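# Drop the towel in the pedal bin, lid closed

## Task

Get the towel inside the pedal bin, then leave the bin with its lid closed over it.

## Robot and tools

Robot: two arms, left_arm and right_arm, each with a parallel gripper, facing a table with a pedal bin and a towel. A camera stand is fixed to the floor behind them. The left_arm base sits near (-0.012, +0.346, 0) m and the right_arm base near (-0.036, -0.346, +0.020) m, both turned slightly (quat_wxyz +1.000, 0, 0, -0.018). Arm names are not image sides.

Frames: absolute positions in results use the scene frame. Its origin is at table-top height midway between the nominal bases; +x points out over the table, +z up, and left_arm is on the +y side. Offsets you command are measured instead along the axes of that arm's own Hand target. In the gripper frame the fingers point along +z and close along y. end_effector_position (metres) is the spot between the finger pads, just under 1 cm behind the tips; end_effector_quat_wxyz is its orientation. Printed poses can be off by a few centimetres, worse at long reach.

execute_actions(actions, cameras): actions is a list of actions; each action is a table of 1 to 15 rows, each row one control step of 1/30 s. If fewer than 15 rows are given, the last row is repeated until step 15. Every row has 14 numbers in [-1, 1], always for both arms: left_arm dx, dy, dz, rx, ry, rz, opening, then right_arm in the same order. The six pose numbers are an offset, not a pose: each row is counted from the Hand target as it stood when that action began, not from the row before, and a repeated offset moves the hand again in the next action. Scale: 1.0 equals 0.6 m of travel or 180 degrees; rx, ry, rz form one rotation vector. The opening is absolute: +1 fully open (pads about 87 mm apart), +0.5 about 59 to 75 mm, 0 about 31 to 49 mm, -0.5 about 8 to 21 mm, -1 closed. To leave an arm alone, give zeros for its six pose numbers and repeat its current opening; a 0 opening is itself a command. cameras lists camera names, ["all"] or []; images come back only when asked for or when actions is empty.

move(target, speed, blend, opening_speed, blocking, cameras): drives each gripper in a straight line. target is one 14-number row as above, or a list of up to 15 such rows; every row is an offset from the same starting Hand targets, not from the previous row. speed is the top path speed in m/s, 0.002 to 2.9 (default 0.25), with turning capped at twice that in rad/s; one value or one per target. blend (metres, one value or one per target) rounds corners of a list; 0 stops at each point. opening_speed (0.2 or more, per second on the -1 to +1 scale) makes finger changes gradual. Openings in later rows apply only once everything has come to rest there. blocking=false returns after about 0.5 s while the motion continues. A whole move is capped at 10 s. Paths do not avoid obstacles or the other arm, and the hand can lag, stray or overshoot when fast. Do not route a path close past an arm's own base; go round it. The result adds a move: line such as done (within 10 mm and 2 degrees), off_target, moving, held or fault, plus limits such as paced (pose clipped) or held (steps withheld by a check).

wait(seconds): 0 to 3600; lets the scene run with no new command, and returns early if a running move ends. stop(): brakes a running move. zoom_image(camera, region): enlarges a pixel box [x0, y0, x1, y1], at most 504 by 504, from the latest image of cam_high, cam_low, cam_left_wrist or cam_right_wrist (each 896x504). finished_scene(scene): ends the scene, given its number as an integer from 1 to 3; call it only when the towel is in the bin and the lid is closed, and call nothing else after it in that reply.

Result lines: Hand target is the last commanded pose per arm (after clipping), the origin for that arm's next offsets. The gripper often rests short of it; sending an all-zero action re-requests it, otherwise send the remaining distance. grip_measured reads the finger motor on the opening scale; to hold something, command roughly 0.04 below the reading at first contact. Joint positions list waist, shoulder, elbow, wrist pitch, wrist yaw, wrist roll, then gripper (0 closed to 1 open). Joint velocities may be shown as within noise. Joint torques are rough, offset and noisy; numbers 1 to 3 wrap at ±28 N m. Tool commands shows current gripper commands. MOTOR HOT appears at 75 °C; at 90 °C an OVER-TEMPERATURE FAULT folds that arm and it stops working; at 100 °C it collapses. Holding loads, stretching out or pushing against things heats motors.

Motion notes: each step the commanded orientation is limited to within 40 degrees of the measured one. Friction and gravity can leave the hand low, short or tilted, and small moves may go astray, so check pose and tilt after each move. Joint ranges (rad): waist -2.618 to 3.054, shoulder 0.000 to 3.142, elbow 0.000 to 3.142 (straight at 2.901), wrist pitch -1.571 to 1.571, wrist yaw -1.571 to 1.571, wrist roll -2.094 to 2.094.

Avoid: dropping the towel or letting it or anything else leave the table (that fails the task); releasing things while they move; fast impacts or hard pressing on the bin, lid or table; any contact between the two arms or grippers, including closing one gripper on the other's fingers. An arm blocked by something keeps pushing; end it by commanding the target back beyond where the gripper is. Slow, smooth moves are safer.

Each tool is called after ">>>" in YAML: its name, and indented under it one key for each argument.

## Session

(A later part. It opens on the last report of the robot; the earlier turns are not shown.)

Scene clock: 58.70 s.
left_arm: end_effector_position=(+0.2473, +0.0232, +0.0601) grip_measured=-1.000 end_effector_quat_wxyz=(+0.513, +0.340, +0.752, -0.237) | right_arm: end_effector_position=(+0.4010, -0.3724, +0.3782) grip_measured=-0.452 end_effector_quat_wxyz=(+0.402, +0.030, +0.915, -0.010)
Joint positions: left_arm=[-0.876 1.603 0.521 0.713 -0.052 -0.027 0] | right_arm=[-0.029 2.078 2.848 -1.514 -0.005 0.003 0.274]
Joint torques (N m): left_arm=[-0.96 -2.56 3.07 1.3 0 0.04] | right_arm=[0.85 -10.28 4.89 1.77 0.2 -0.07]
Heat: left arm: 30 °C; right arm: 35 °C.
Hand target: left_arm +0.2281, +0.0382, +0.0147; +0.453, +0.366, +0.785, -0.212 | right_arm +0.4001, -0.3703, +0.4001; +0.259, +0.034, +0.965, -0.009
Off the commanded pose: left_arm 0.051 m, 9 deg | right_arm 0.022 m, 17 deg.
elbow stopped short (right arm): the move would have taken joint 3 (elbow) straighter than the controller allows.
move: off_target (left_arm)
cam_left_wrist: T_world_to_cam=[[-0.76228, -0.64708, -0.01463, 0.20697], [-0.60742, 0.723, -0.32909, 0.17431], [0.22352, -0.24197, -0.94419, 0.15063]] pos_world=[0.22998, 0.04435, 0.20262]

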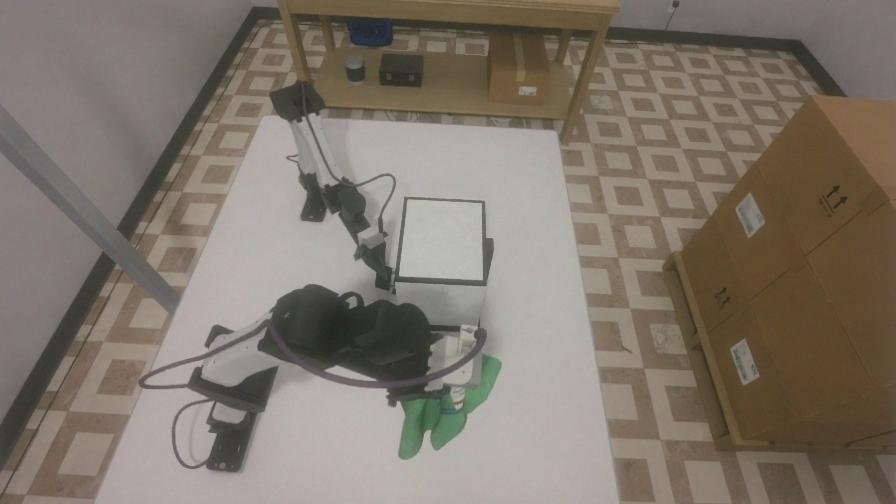

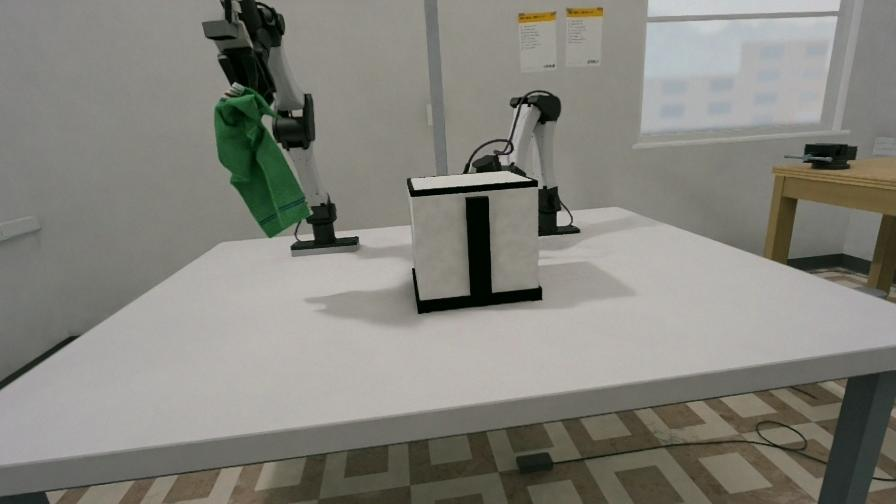

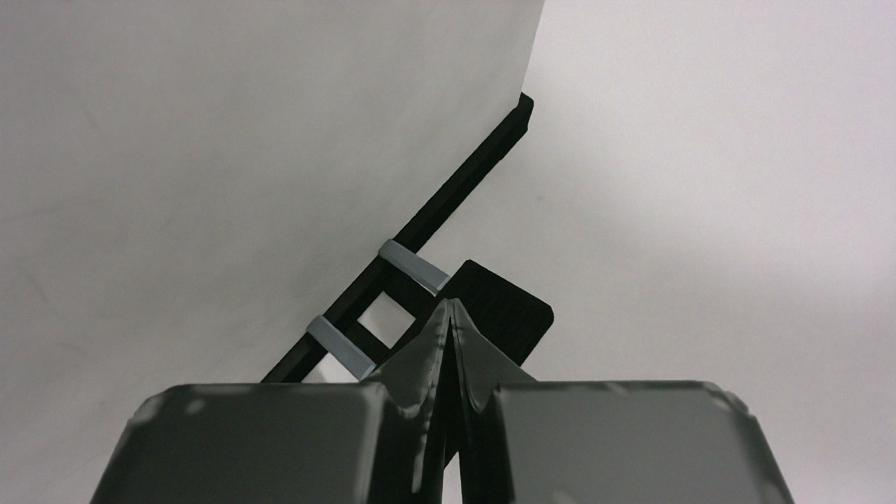

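>>> move:
  target:
    - [-0.1375,-0.004,-0.113,0.1325,0.128,0.23,-1,0.0996,0.1589,-0.0671,-0.0775,-0.08,-0.0775,-1]
    - [-0.1267,0.0027,-0.065,0.2649,0.2565,0.4593,-1,0.1992,0.3178,-0.1342,-0.155,-0.1598,-0.155,-1]
  speed: 0.25
  blend: [0.03,0]
  cameras: ["all"]

Scene clock: 80.93 s.
left_arm: end_effector_position=(+0.2296, +0.0398, +0.0987) grip_measured=-1.000 end_effector_quat_wxyz=(+0.003, +0.942, +0.334, -0.006) | right_arm: end_effector_position=(+0.2718, -0.1713, +0.3996) grip_measured=-0.452 end_effector_quat_wxyz=(+0.456, -0.256, +0.839, +0.149)
Joint positions: left_arm=[-0.965 2.041 1.8 -1.327 0.014 1.458 0] | right_arm=[0.494 1.437 1.962 -1.099 -0.129 -0.064 0.274]
Joint torques (N m): left_arm=[-0.81 -7.32 8.47 0.32 -0.12 0.15] | right_arm=[0.87 -6.08 4.01 1.91 0.1 -0.27]
Heat: left arm: 31 °C; right arm: 39 °C.
Hand target: left_arm +0.2320, +0.0359, +0.1002; +0.000, +0.946, +0.325, +0.000 | right_arm +0.2700, -0.1700, +0.4101; +0.476, -0.261, +0.826, +0.151
Off the commanded pose: left_arm 0.005 m, 1 deg | right_arm 0.011 m, 3 deg.
move: off_target (right_arm)
cam_left_wrist: T_world_to_cam=[[-0.61126, 0.79143, 0.00199, 0.11125], [0.52223, 0.40146, 0.7524, -0.18914], [0.59467, 0.46095, -0.6587, 0.05354]] pos_world=[0.13494, -0.03679, 0.17736]
cam_right_wrist: T_world_to_cam=[[0.56745, -0.82308, -0.0232, -0.28467], [-0.81784, -0.56011, -0.132, 0.19817], [0.09565, 0.09387, -0.99098, 0.53141]] pos_world=[0.27277, -0.1732, 0.54617]

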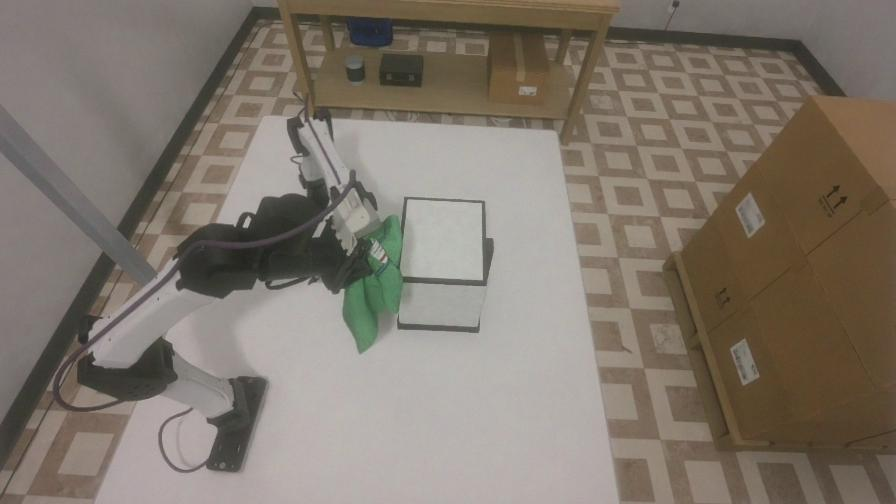

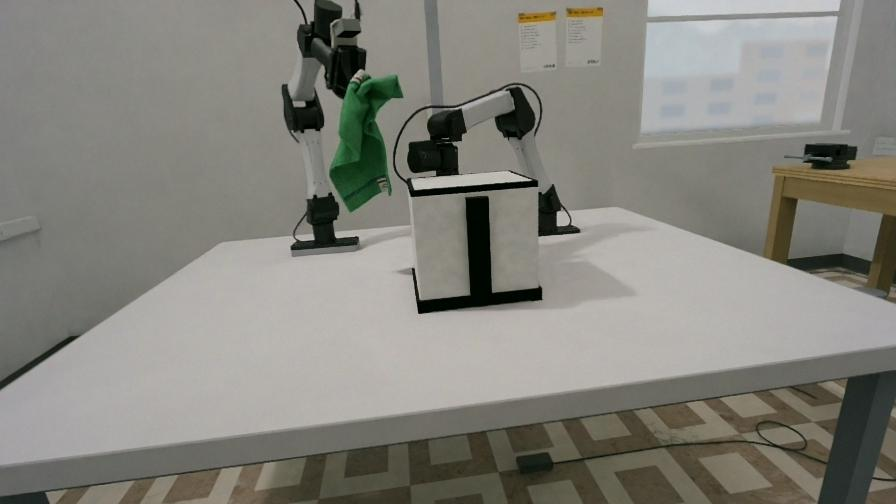

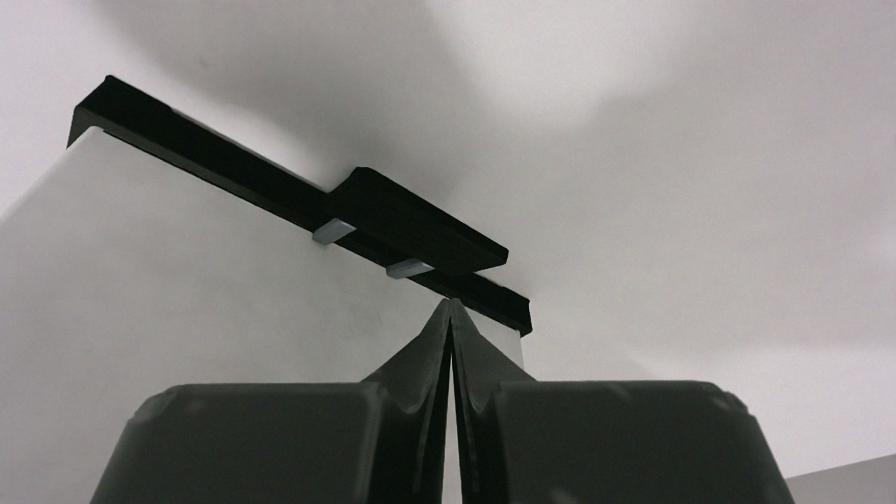

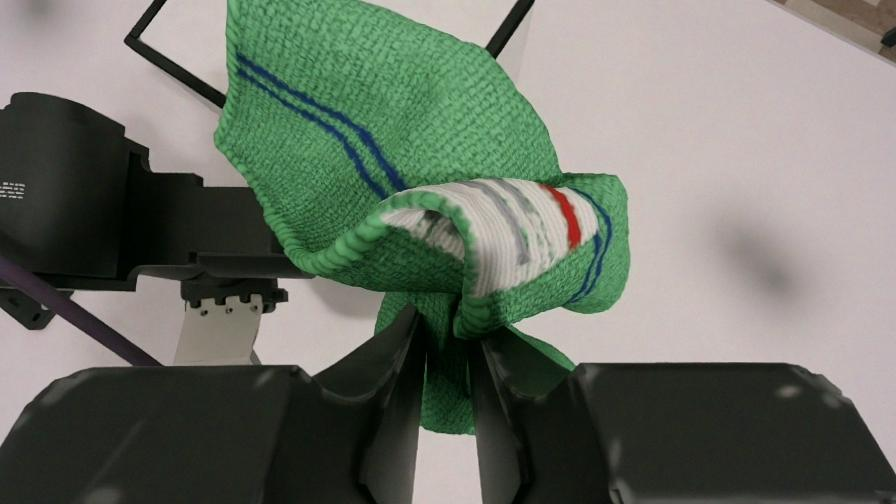

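>>> move:
  target: [0.0022,0.008,0.1,0,0,0,-1,0,0,0,0,0,0,-1]
  speed: 0.06
  cameras: ["cam_low","cam_left_wrist"]

Scene clock: 84.23 s.
left_arm: end_effector_position=(+0.2424, +0.0319, +0.0618) grip_measured=-1.000 end_effector_quat_wxyz=(+0.019, +0.943, +0.332, +0.016) | right_arm: end_effector_position=(+0.2719, -0.1712, +0.3997) grip_measured=-0.452 end_effector_quat_wxyz=(+0.457, -0.256, +0.839, +0.149)
Joint positions: left_arm=[-0.965 2.066 1.684 -1.146 -0.022 1.464 0] | right_arm=[0.494 1.437 1.962 -1.098 -0.129 -0.064 0.274]
Joint torques (N m): left_arm=[-0.44 -6.32 3.71 0.77 0.17 0.11] | right_arm=[0.87 -6.08 4.01 1.92 0.09 -0.27]
Heat: left arm: 31 °C; right arm: 38 °C.
Hand target: left_arm +0.2360, +0.0329, +0.0401; +0.000, +0.946, +0.325, +0.000 | right_arm +0.2699, -0.1700, +0.4101; +0.476, -0.261, +0.826, +0.151
Off the commanded pose: left_arm 0.023 m, 3 deg | right_arm 0.011 m, 3 deg.
move: off_target (left_arm)
cam_left_wrist: T_world_to_cam=[[-0.6069, 0.79372, -0.041, 0.12688], [0.48439, 0.4103, 0.77267, -0.15724], [0.63011, 0.44908, -0.63348, 0.01556]] pos_world=[0.14336, -0.04318, 0.13655]

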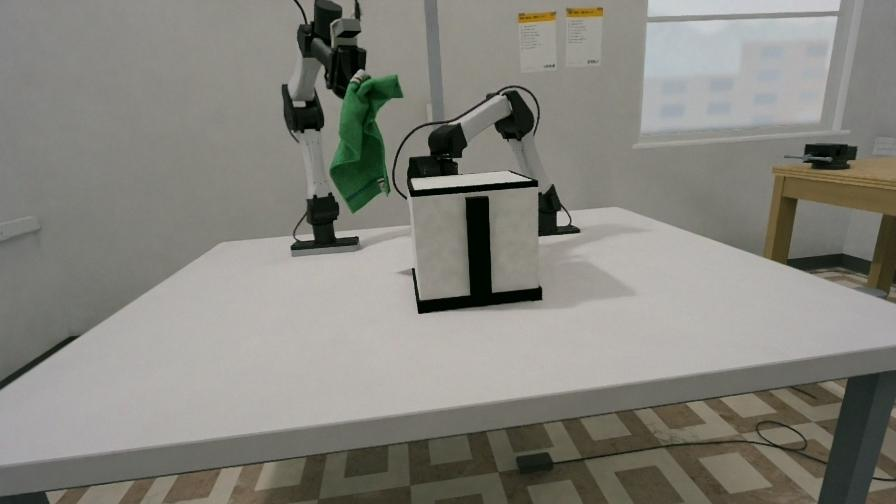

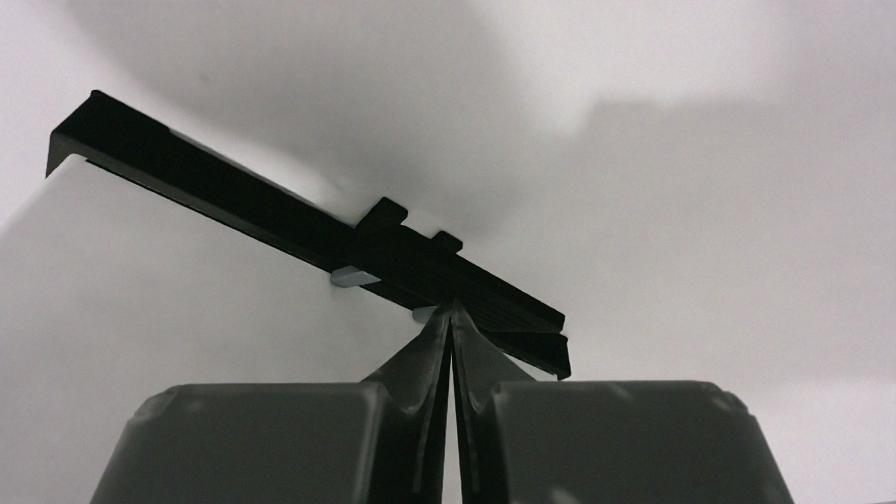

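>>> move:
  target: [-0.008,-0.004,0.06,0,0,0,-1,0,0,0,0,0,0,-1]
  speed: 0.06
  cameras: ["cam_low","cam_left_wrist"]

Scene clock: 86.83 s.
left_arm: end_effector_position=(+0.2408, +0.0323, +0.0303) grip_measured=-1.000 end_effector_quat_wxyz=(+0.017, +0.944, +0.329, +0.020) | right_arm: end_effector_position=(+0.2719, -0.1712, +0.3997) grip_measured=-0.452 end_effector_quat_wxyz=(+0.457, -0.256, +0.839, +0.149)
Joint positions: left_arm=[-0.971 2.087 1.587 -1.029 -0.03 1.464 0] | right_arm=[0.494 1.437 1.962 -1.098 -0.129 -0.064 0.274]
Joint torques (N m): left_arm=[-0.8 -5.75 3.23 0.91 0.24 -0.03] | right_arm=[0.88 -6.08 4.01 1.92 0.09 -0.26]
Heat: left arm: 31 °C; right arm: 38 °C.
Hand target: left_arm +0.2310, +0.0319, +0.0042; +0.000, +0.946, +0.325, +0.001 | right_arm +0.2699, -0.1700, +0.4101; +0.476, -0.261, +0.826, +0.151
Off the commanded pose: left_arm 0.028 m, 3 deg | right_arm 0.011 m, 3 deg.
move: off_target (left_arm)
cam_left_wrist: T_world_to_cam=[[-0.60179, 0.79763, -0.04049, 0.12295], [0.48187, 0.40305, 0.77804, -0.13159], [0.63691, 0.4487, -0.62691, -0.00542]] pos_world=[0.14085, -0.0426, 0.10396]

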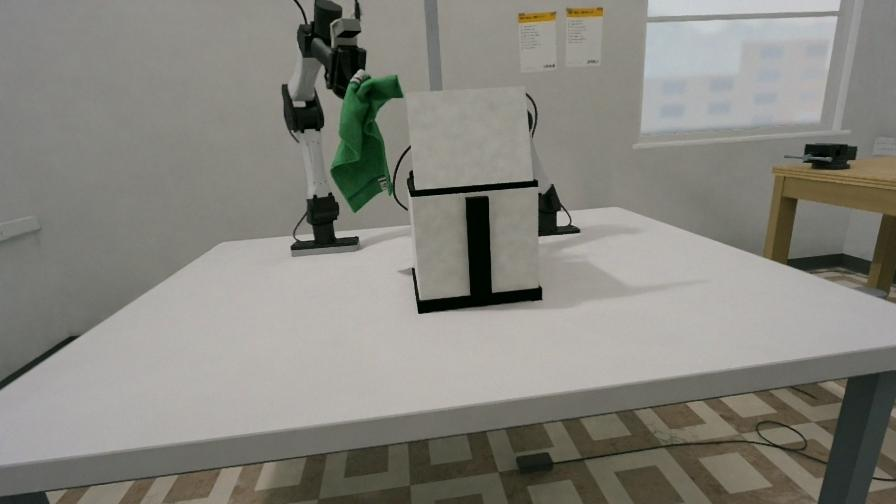

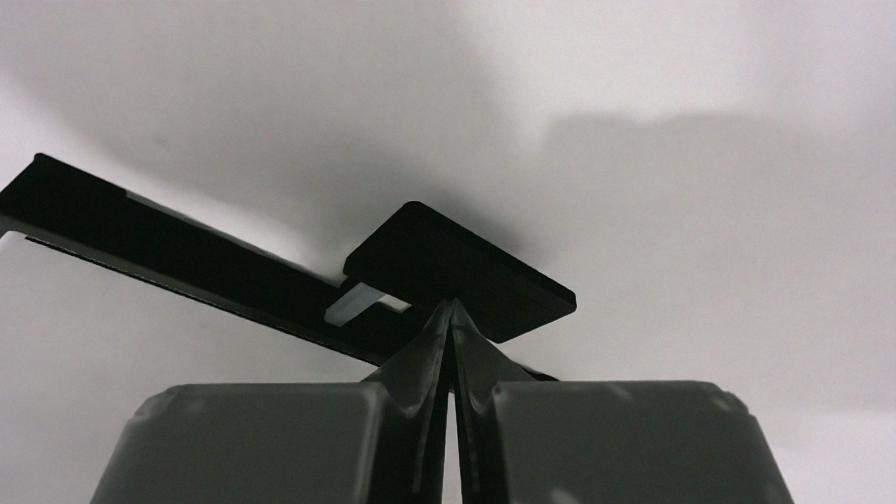

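>>> move:
  target:
    - [0,0,0,0,0,0,-1,-0.0847,0.0128,-0.003,0,-0.1,0,-1]
    - [0,0,0,0,0,0,-1,-0.1338,0.0968,0.1655,0,-0.11,0,-1]
  speed: 0.2
  blend: [0.03,0]
  cameras: ["cam_high","cam_low","cam_right_wrist"]

Scene clock: 93.17 s.
left_arm: end_effector_position=(+0.2407, +0.0322, +0.0303) grip_measured=-1.000 end_effector_quat_wxyz=(+0.017, +0.944, +0.329, +0.020) | right_arm: end_effector_position=(+0.3364, -0.0551, +0.4112) grip_measured=-0.452 end_effector_quat_wxyz=(+0.591, -0.241, +0.747, +0.185)
Joint positions: left_arm=[-0.971 2.087 1.587 -1.029 -0.03 1.464 0] | right_arm=[0.723 1.546 1.768 -0.456 0.071 0.009 0.274]
Joint torques (N m): left_arm=[-0.72 -5.65 3.25 0.92 0.28 -0.02] | right_arm=[0.76 -5.05 8.13 2.04 0.22 -0.08]
Heat: left arm: 30 °C; right arm: 37 °C.
Hand target: left_arm +0.2309, +0.0318, +0.0042; +0.000, +0.946, +0.325, +0.001 | right_arm +0.3399, -0.0500, +0.4300; +0.611, -0.231, +0.732, +0.193
Off the commanded pose: left_arm 0.028 m, 3 deg | right_arm 0.020 m, 3 deg.
move: off_target (right_arm)
cam_right_wrist: T_world_to_cam=[[0.58199, -0.81319, 0.00196, -0.24008], [-0.7254, -0.52025, -0.4507, 0.41974], [0.36752, 0.26088, -0.89267, 0.40307]] pos_world=[0.29607, -0.08202, 0.54945]

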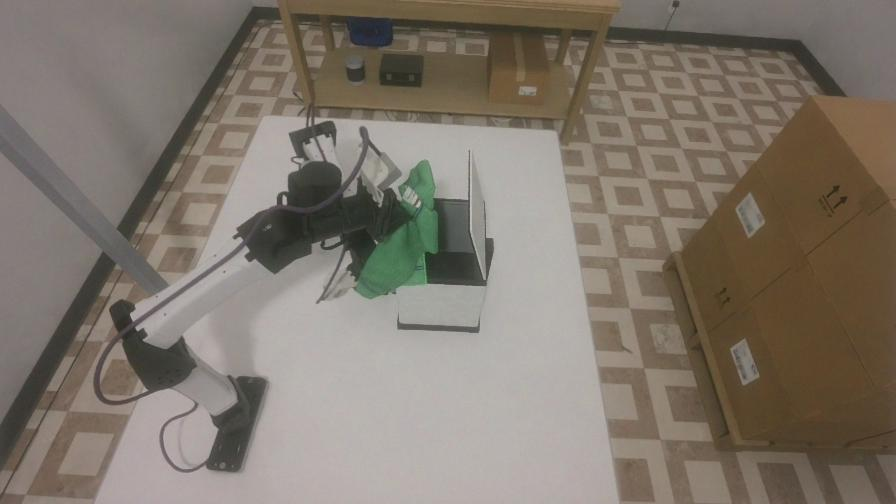

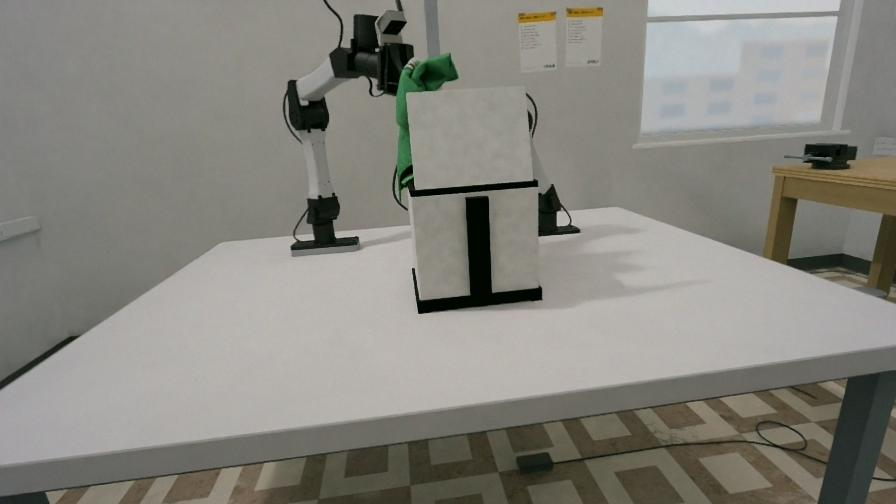

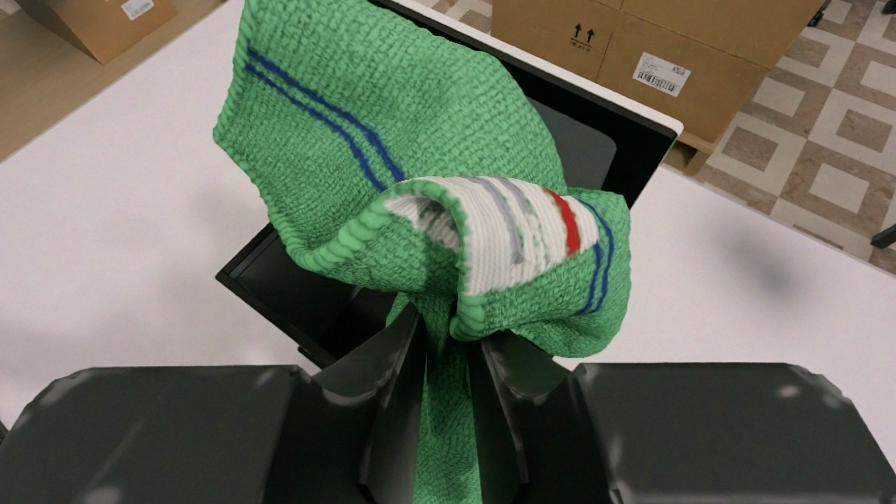

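>>> zoom_image:
  camera: "cam_high"
  region: [320, 140, 520, 340]

Scaled by 2.520 from the camera's image (finer frame: 1280x720).

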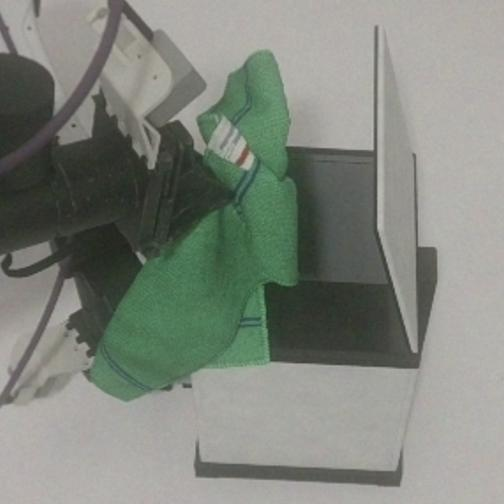

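>>> move:
  target:
    - [0,0,0,0,0,0,-1,-0.1087,-0.0063,-0.0548,0,-0.1667,0,-1]
    - [0,0,0,0,0,0,-1,-0.109,0.0402,0.0403,0,-0.2,0,-1]
  speed: 0.2
  blend: [0.02,0]
  cameras: ["cam_high","cam_right_wrist"]

>>> zoom_image:
  camera: "cam_high"
  region: [320, 140, 520, 340]

Scene clock: 101.83 s.
left_arm: end_effector_position=(+0.2407, +0.0322, +0.0303) grip_measured=-1.000 end_effector_quat_wxyz=(+0.017, +0.944, +0.329, +0.020) | right_arm: end_effector_position=(+0.3569, -0.0099, +0.4695) grip_measured=-0.452 end_effector_quat_wxyz=(+0.793, -0.170, +0.528, +0.252)
Joint positions: left_arm=[-0.971 2.087 1.587 -1.029 -0.03 1.464 0] | right_arm=[0.789 1.569 1.387 0.579 0.124 -0.055 0.274]
Joint torques (N m): left_arm=[-0.88 -5.74 3.3 0.93 0.26 -0.01] | right_arm=[0.72 -5.9 8.25 1.74 0.18 -0.27]
Heat: left arm: 30 °C; right arm: 36 °C.
Hand target: left_arm +0.2309, +0.0318, +0.0042; +0.000, +0.946, +0.325, +0.001 | right_arm +0.3551, -0.0100, +0.4901; +0.808, -0.160, +0.507, +0.255
Off the commanded pose: left_arm 0.028 m, 3 deg | right_arm 0.021 m, 3 deg.
move: off_target (right_arm)
cam_right_wrist: T_world_to_cam=[[0.58475, -0.81121, 0.00058, -0.21576], [-0.3709, -0.26799, -0.88916, 0.56627], [0.72146, 0.51972, -0.45759, 0.10776]] pos_world=[0.25845, -0.07928, 0.55295]

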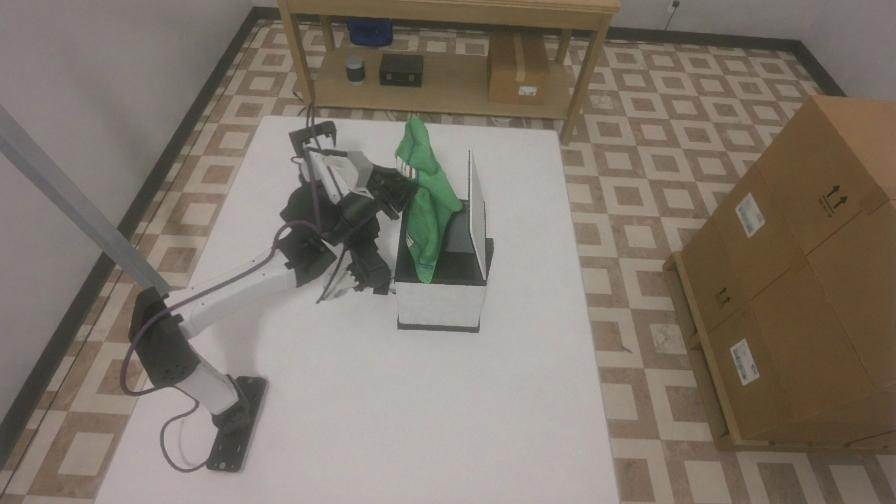

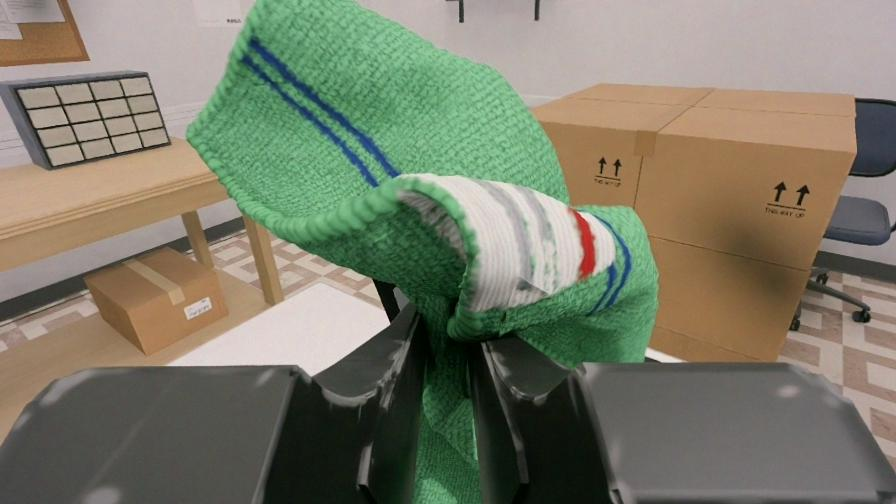

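Scaled by 2.520 from the camera's image (finer frame: 1280x720).

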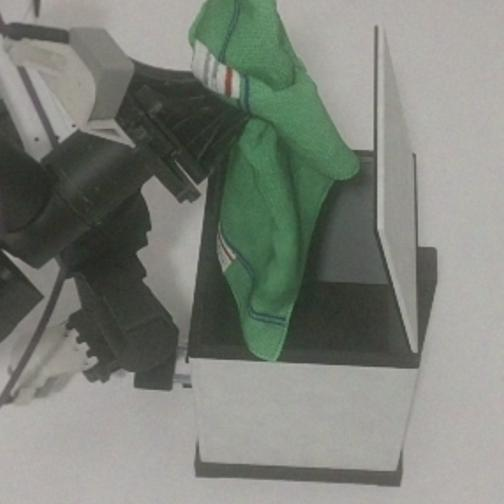

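>>> move:
  target:
    - [0,0,0,0,0,0,-1,0.1943,0.024,-0.019,0,0.1167,0,-1]
    - [0,0,0,0,0,0,-1,0.3925,0.0192,-0.107,0,0.299,0,-1]
  speed: 0.2
  blend: [0.03,0]
  cameras: ["cam_high","cam_right_wrist"]

>>> zoom_image:
  camera: "cam_high"
  region: [320, 140, 520, 340]

Scene clock: 107.73 s.
left_arm: end_effector_position=(+0.2407, +0.0322, +0.0303) grip_measured=-1.000 end_effector_quat_wxyz=(+0.017, +0.944, +0.329, +0.020) | right_arm: end_effector_position=(+0.3776, +0.0229, +0.2378) grip_measured=-0.452 end_effector_quat_wxyz=(+0.481, -0.266, +0.823, +0.146)
Joint positions: left_arm=[-0.971 2.087 1.587 -1.029 -0.03 1.464 0] | right_arm=[0.802 1.908 1.73 -0.345 0.138 0.061 0.274]
Joint torques (N m): left_arm=[-0.9 -5.74 3.19 0.9 0.26 0] | right_arm=[-0.58 -8.44 8.8 1.71 0.02 -0.07]
Heat: left arm: 30 °C; right arm: 35 °C.
Hand target: left_arm +0.2309, +0.0318, +0.0042; +0.000, +0.946, +0.325, +0.001 | right_arm +0.3848, +0.0251, +0.2499; +0.490, -0.258, +0.818, +0.155
Off the commanded pose: left_arm 0.028 m, 3 deg | right_arm 0.014 m, 2 deg.
move: off_target (right_arm)
cam_right_wrist: T_world_to_cam=[[0.58009, -0.8145, 0.0092, -0.2013], [-0.79991, -0.57176, -0.1823, 0.37758], [0.15374, 0.09839, -0.9832, 0.3188]] pos_world=[0.36979, 0.02056, 0.38413]

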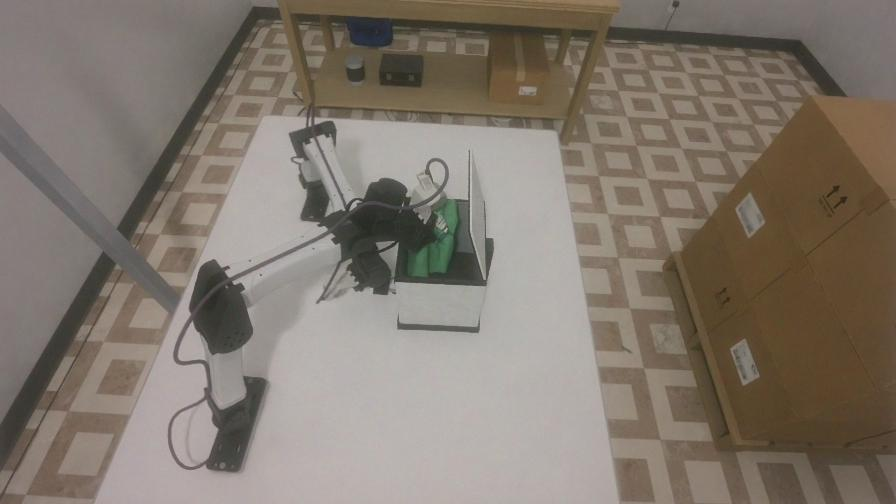

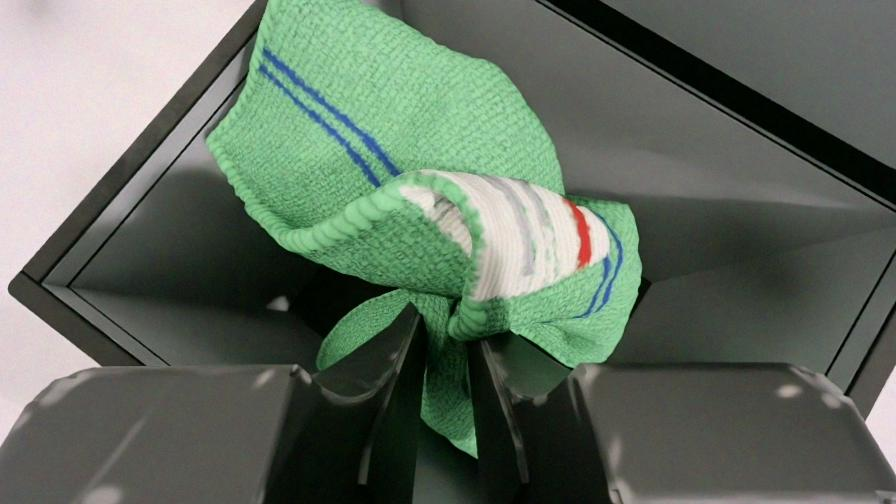

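Scaled by 2.520 from the camera's image (finer frame: 1280x720).

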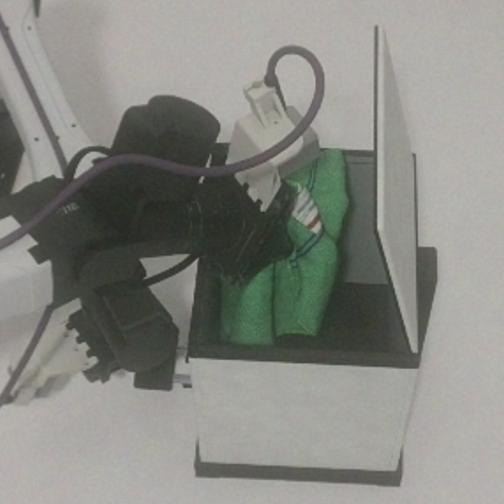

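>>> move:
  target:
    - [0,0,0,0,0,0,-1,0,0,0,0,0,0,0.1]
    - [0,0,0,0,0,0,-1,-0.1483,0.001,-0.147,0,0,0,0.1]
    - [0,0,0,0,0,0,-1,-0.062,-0.1195,-0.4157,0,0,0,0.1]
  speed: 0.25
  blend: [0,0.04,0]
  cameras: ["cam_high","cam_right_wrist"]

>>> zoom_image:
  camera: "cam_high"
  region: [320, 140, 520, 340]

Scene clock: 112.47 s.
left_arm: end_effector_position=(+0.2407, +0.0322, +0.0303) grip_measured=-1.000 end_effector_quat_wxyz=(+0.017, +0.944, +0.329, +0.020) | right_arm: end_effector_position=(+0.2629, -0.1469, +0.3991) grip_measured=+0.100 end_effector_quat_wxyz=(+0.490, -0.255, +0.820, +0.154)
Joint positions: left_arm=[-0.971 2.087 1.587 -1.029 -0.03 1.464 0] | right_arm=[0.61 1.363 1.822 -0.952 -0.028 -0.012 0.55]
Joint torques (N m): left_arm=[-0.87 -5.75 3.18 0.92 0.25 -0.02] | right_arm=[-0.44 -4.92 4.22 1.7 -0.05 -0.28]
Heat: left arm: 30 °C; right arm: 36 °C.
Hand target: left_arm +0.2309, +0.0318, +0.0042; +0.000, +0.946, +0.325, +0.001 | right_arm +0.2602, -0.1500, +0.4002; +0.491, -0.258, +0.818, +0.155
Off the commanded pose: left_arm 0.028 m, 3 deg | right_arm 0.004 m, 0 deg.
move: done
cam_right_wrist: T_world_to_cam=[[0.57063, -0.82115, -0.00973, -0.2654], [-0.80453, -0.55663, -0.20711, 0.23153], [0.16466, 0.12601, -0.97827, 0.51102]] pos_world=[0.25358, -0.15345, 0.54529]

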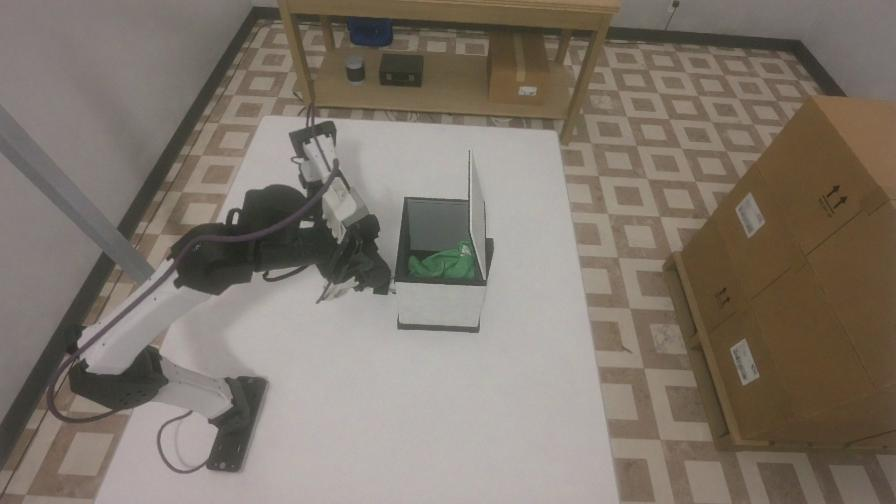

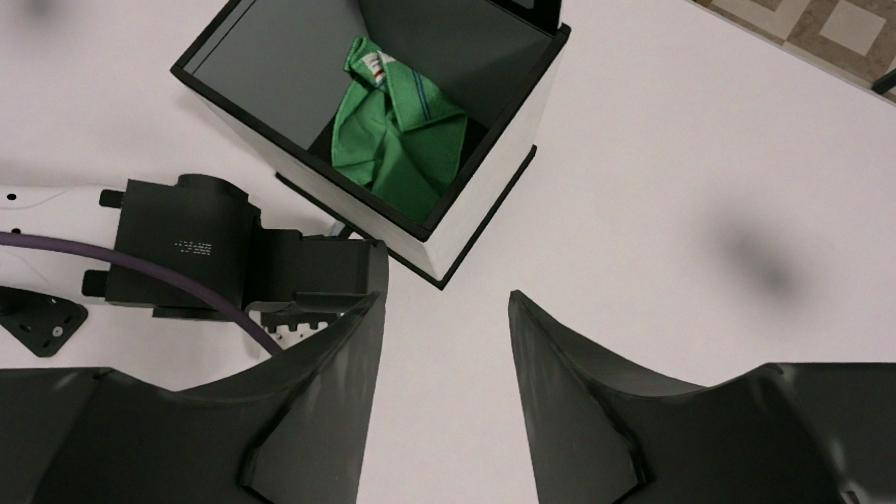

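Scaled by 2.520 from the camera's image (finer frame: 1280x720).

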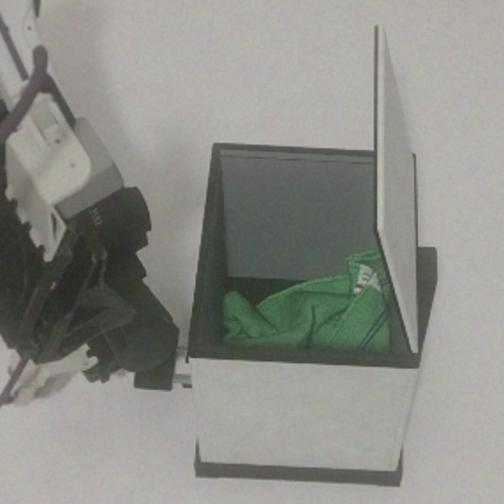

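>>> move:
  target: [0.0112,0.0045,-0.16,0,0,0,-1,0,0,0,0,0,0,0.1]
  speed: 0.06
  cameras: ["cam_high","cam_low"]

Scene clock: 116.17 s.
left_arm: end_effector_position=(+0.2362, +0.0382, +0.0907) grip_measured=-1.000 end_effector_quat_wxyz=(-0.012, +0.944, +0.329, +0.005) | right_arm: end_effector_position=(+0.2628, -0.1468, +0.3991) grip_measured=+0.100 end_effector_quat_wxyz=(+0.489, -0.255, +0.819, +0.154)
Joint positions: left_arm=[-0.966 2.087 1.831 -1.337 -0.016 1.468 0] | right_arm=[0.61 1.363 1.822 -0.952 -0.029 -0.012 0.55]
Joint torques (N m): left_arm=[0.28 -9.62 8.36 0.24 0.13 0.14] | right_arm=[-0.43 -4.93 4.21 1.68 -0.04 -0.27]
Heat: left arm: 30 °C; right arm: 35 °C.
Hand target: left_arm +0.2377, +0.0339, +0.1002; +0.000, +0.946, +0.325, +0.000 | right_arm +0.2602, -0.1500, +0.4002; +0.491, -0.258, +0.818, +0.155
Off the commanded pose: left_arm 0.011 m, 2 deg | right_arm 0.004 m, 0 deg.
move: off_target (left_arm)

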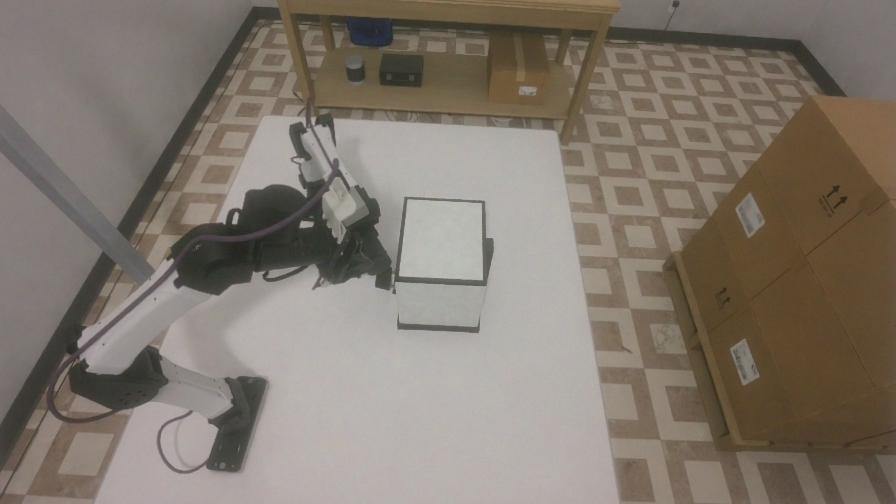

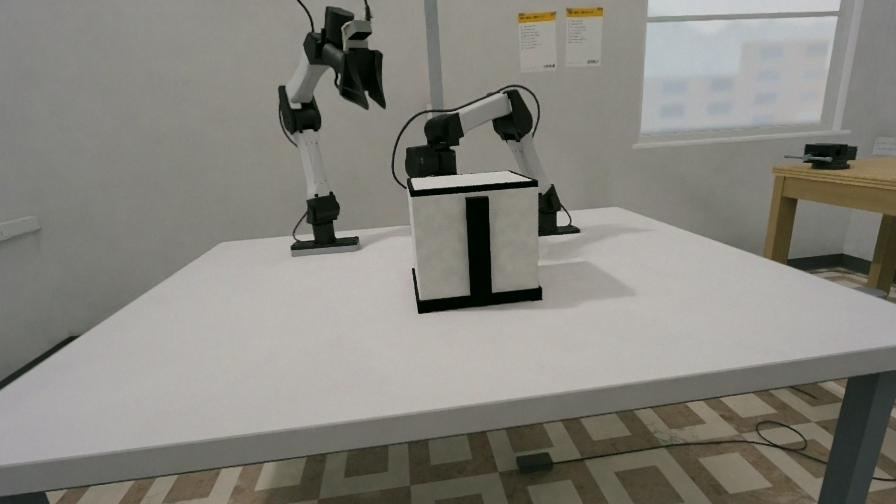

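>>> finished_scene:
  scene: 1

The scene is finished: the task was done.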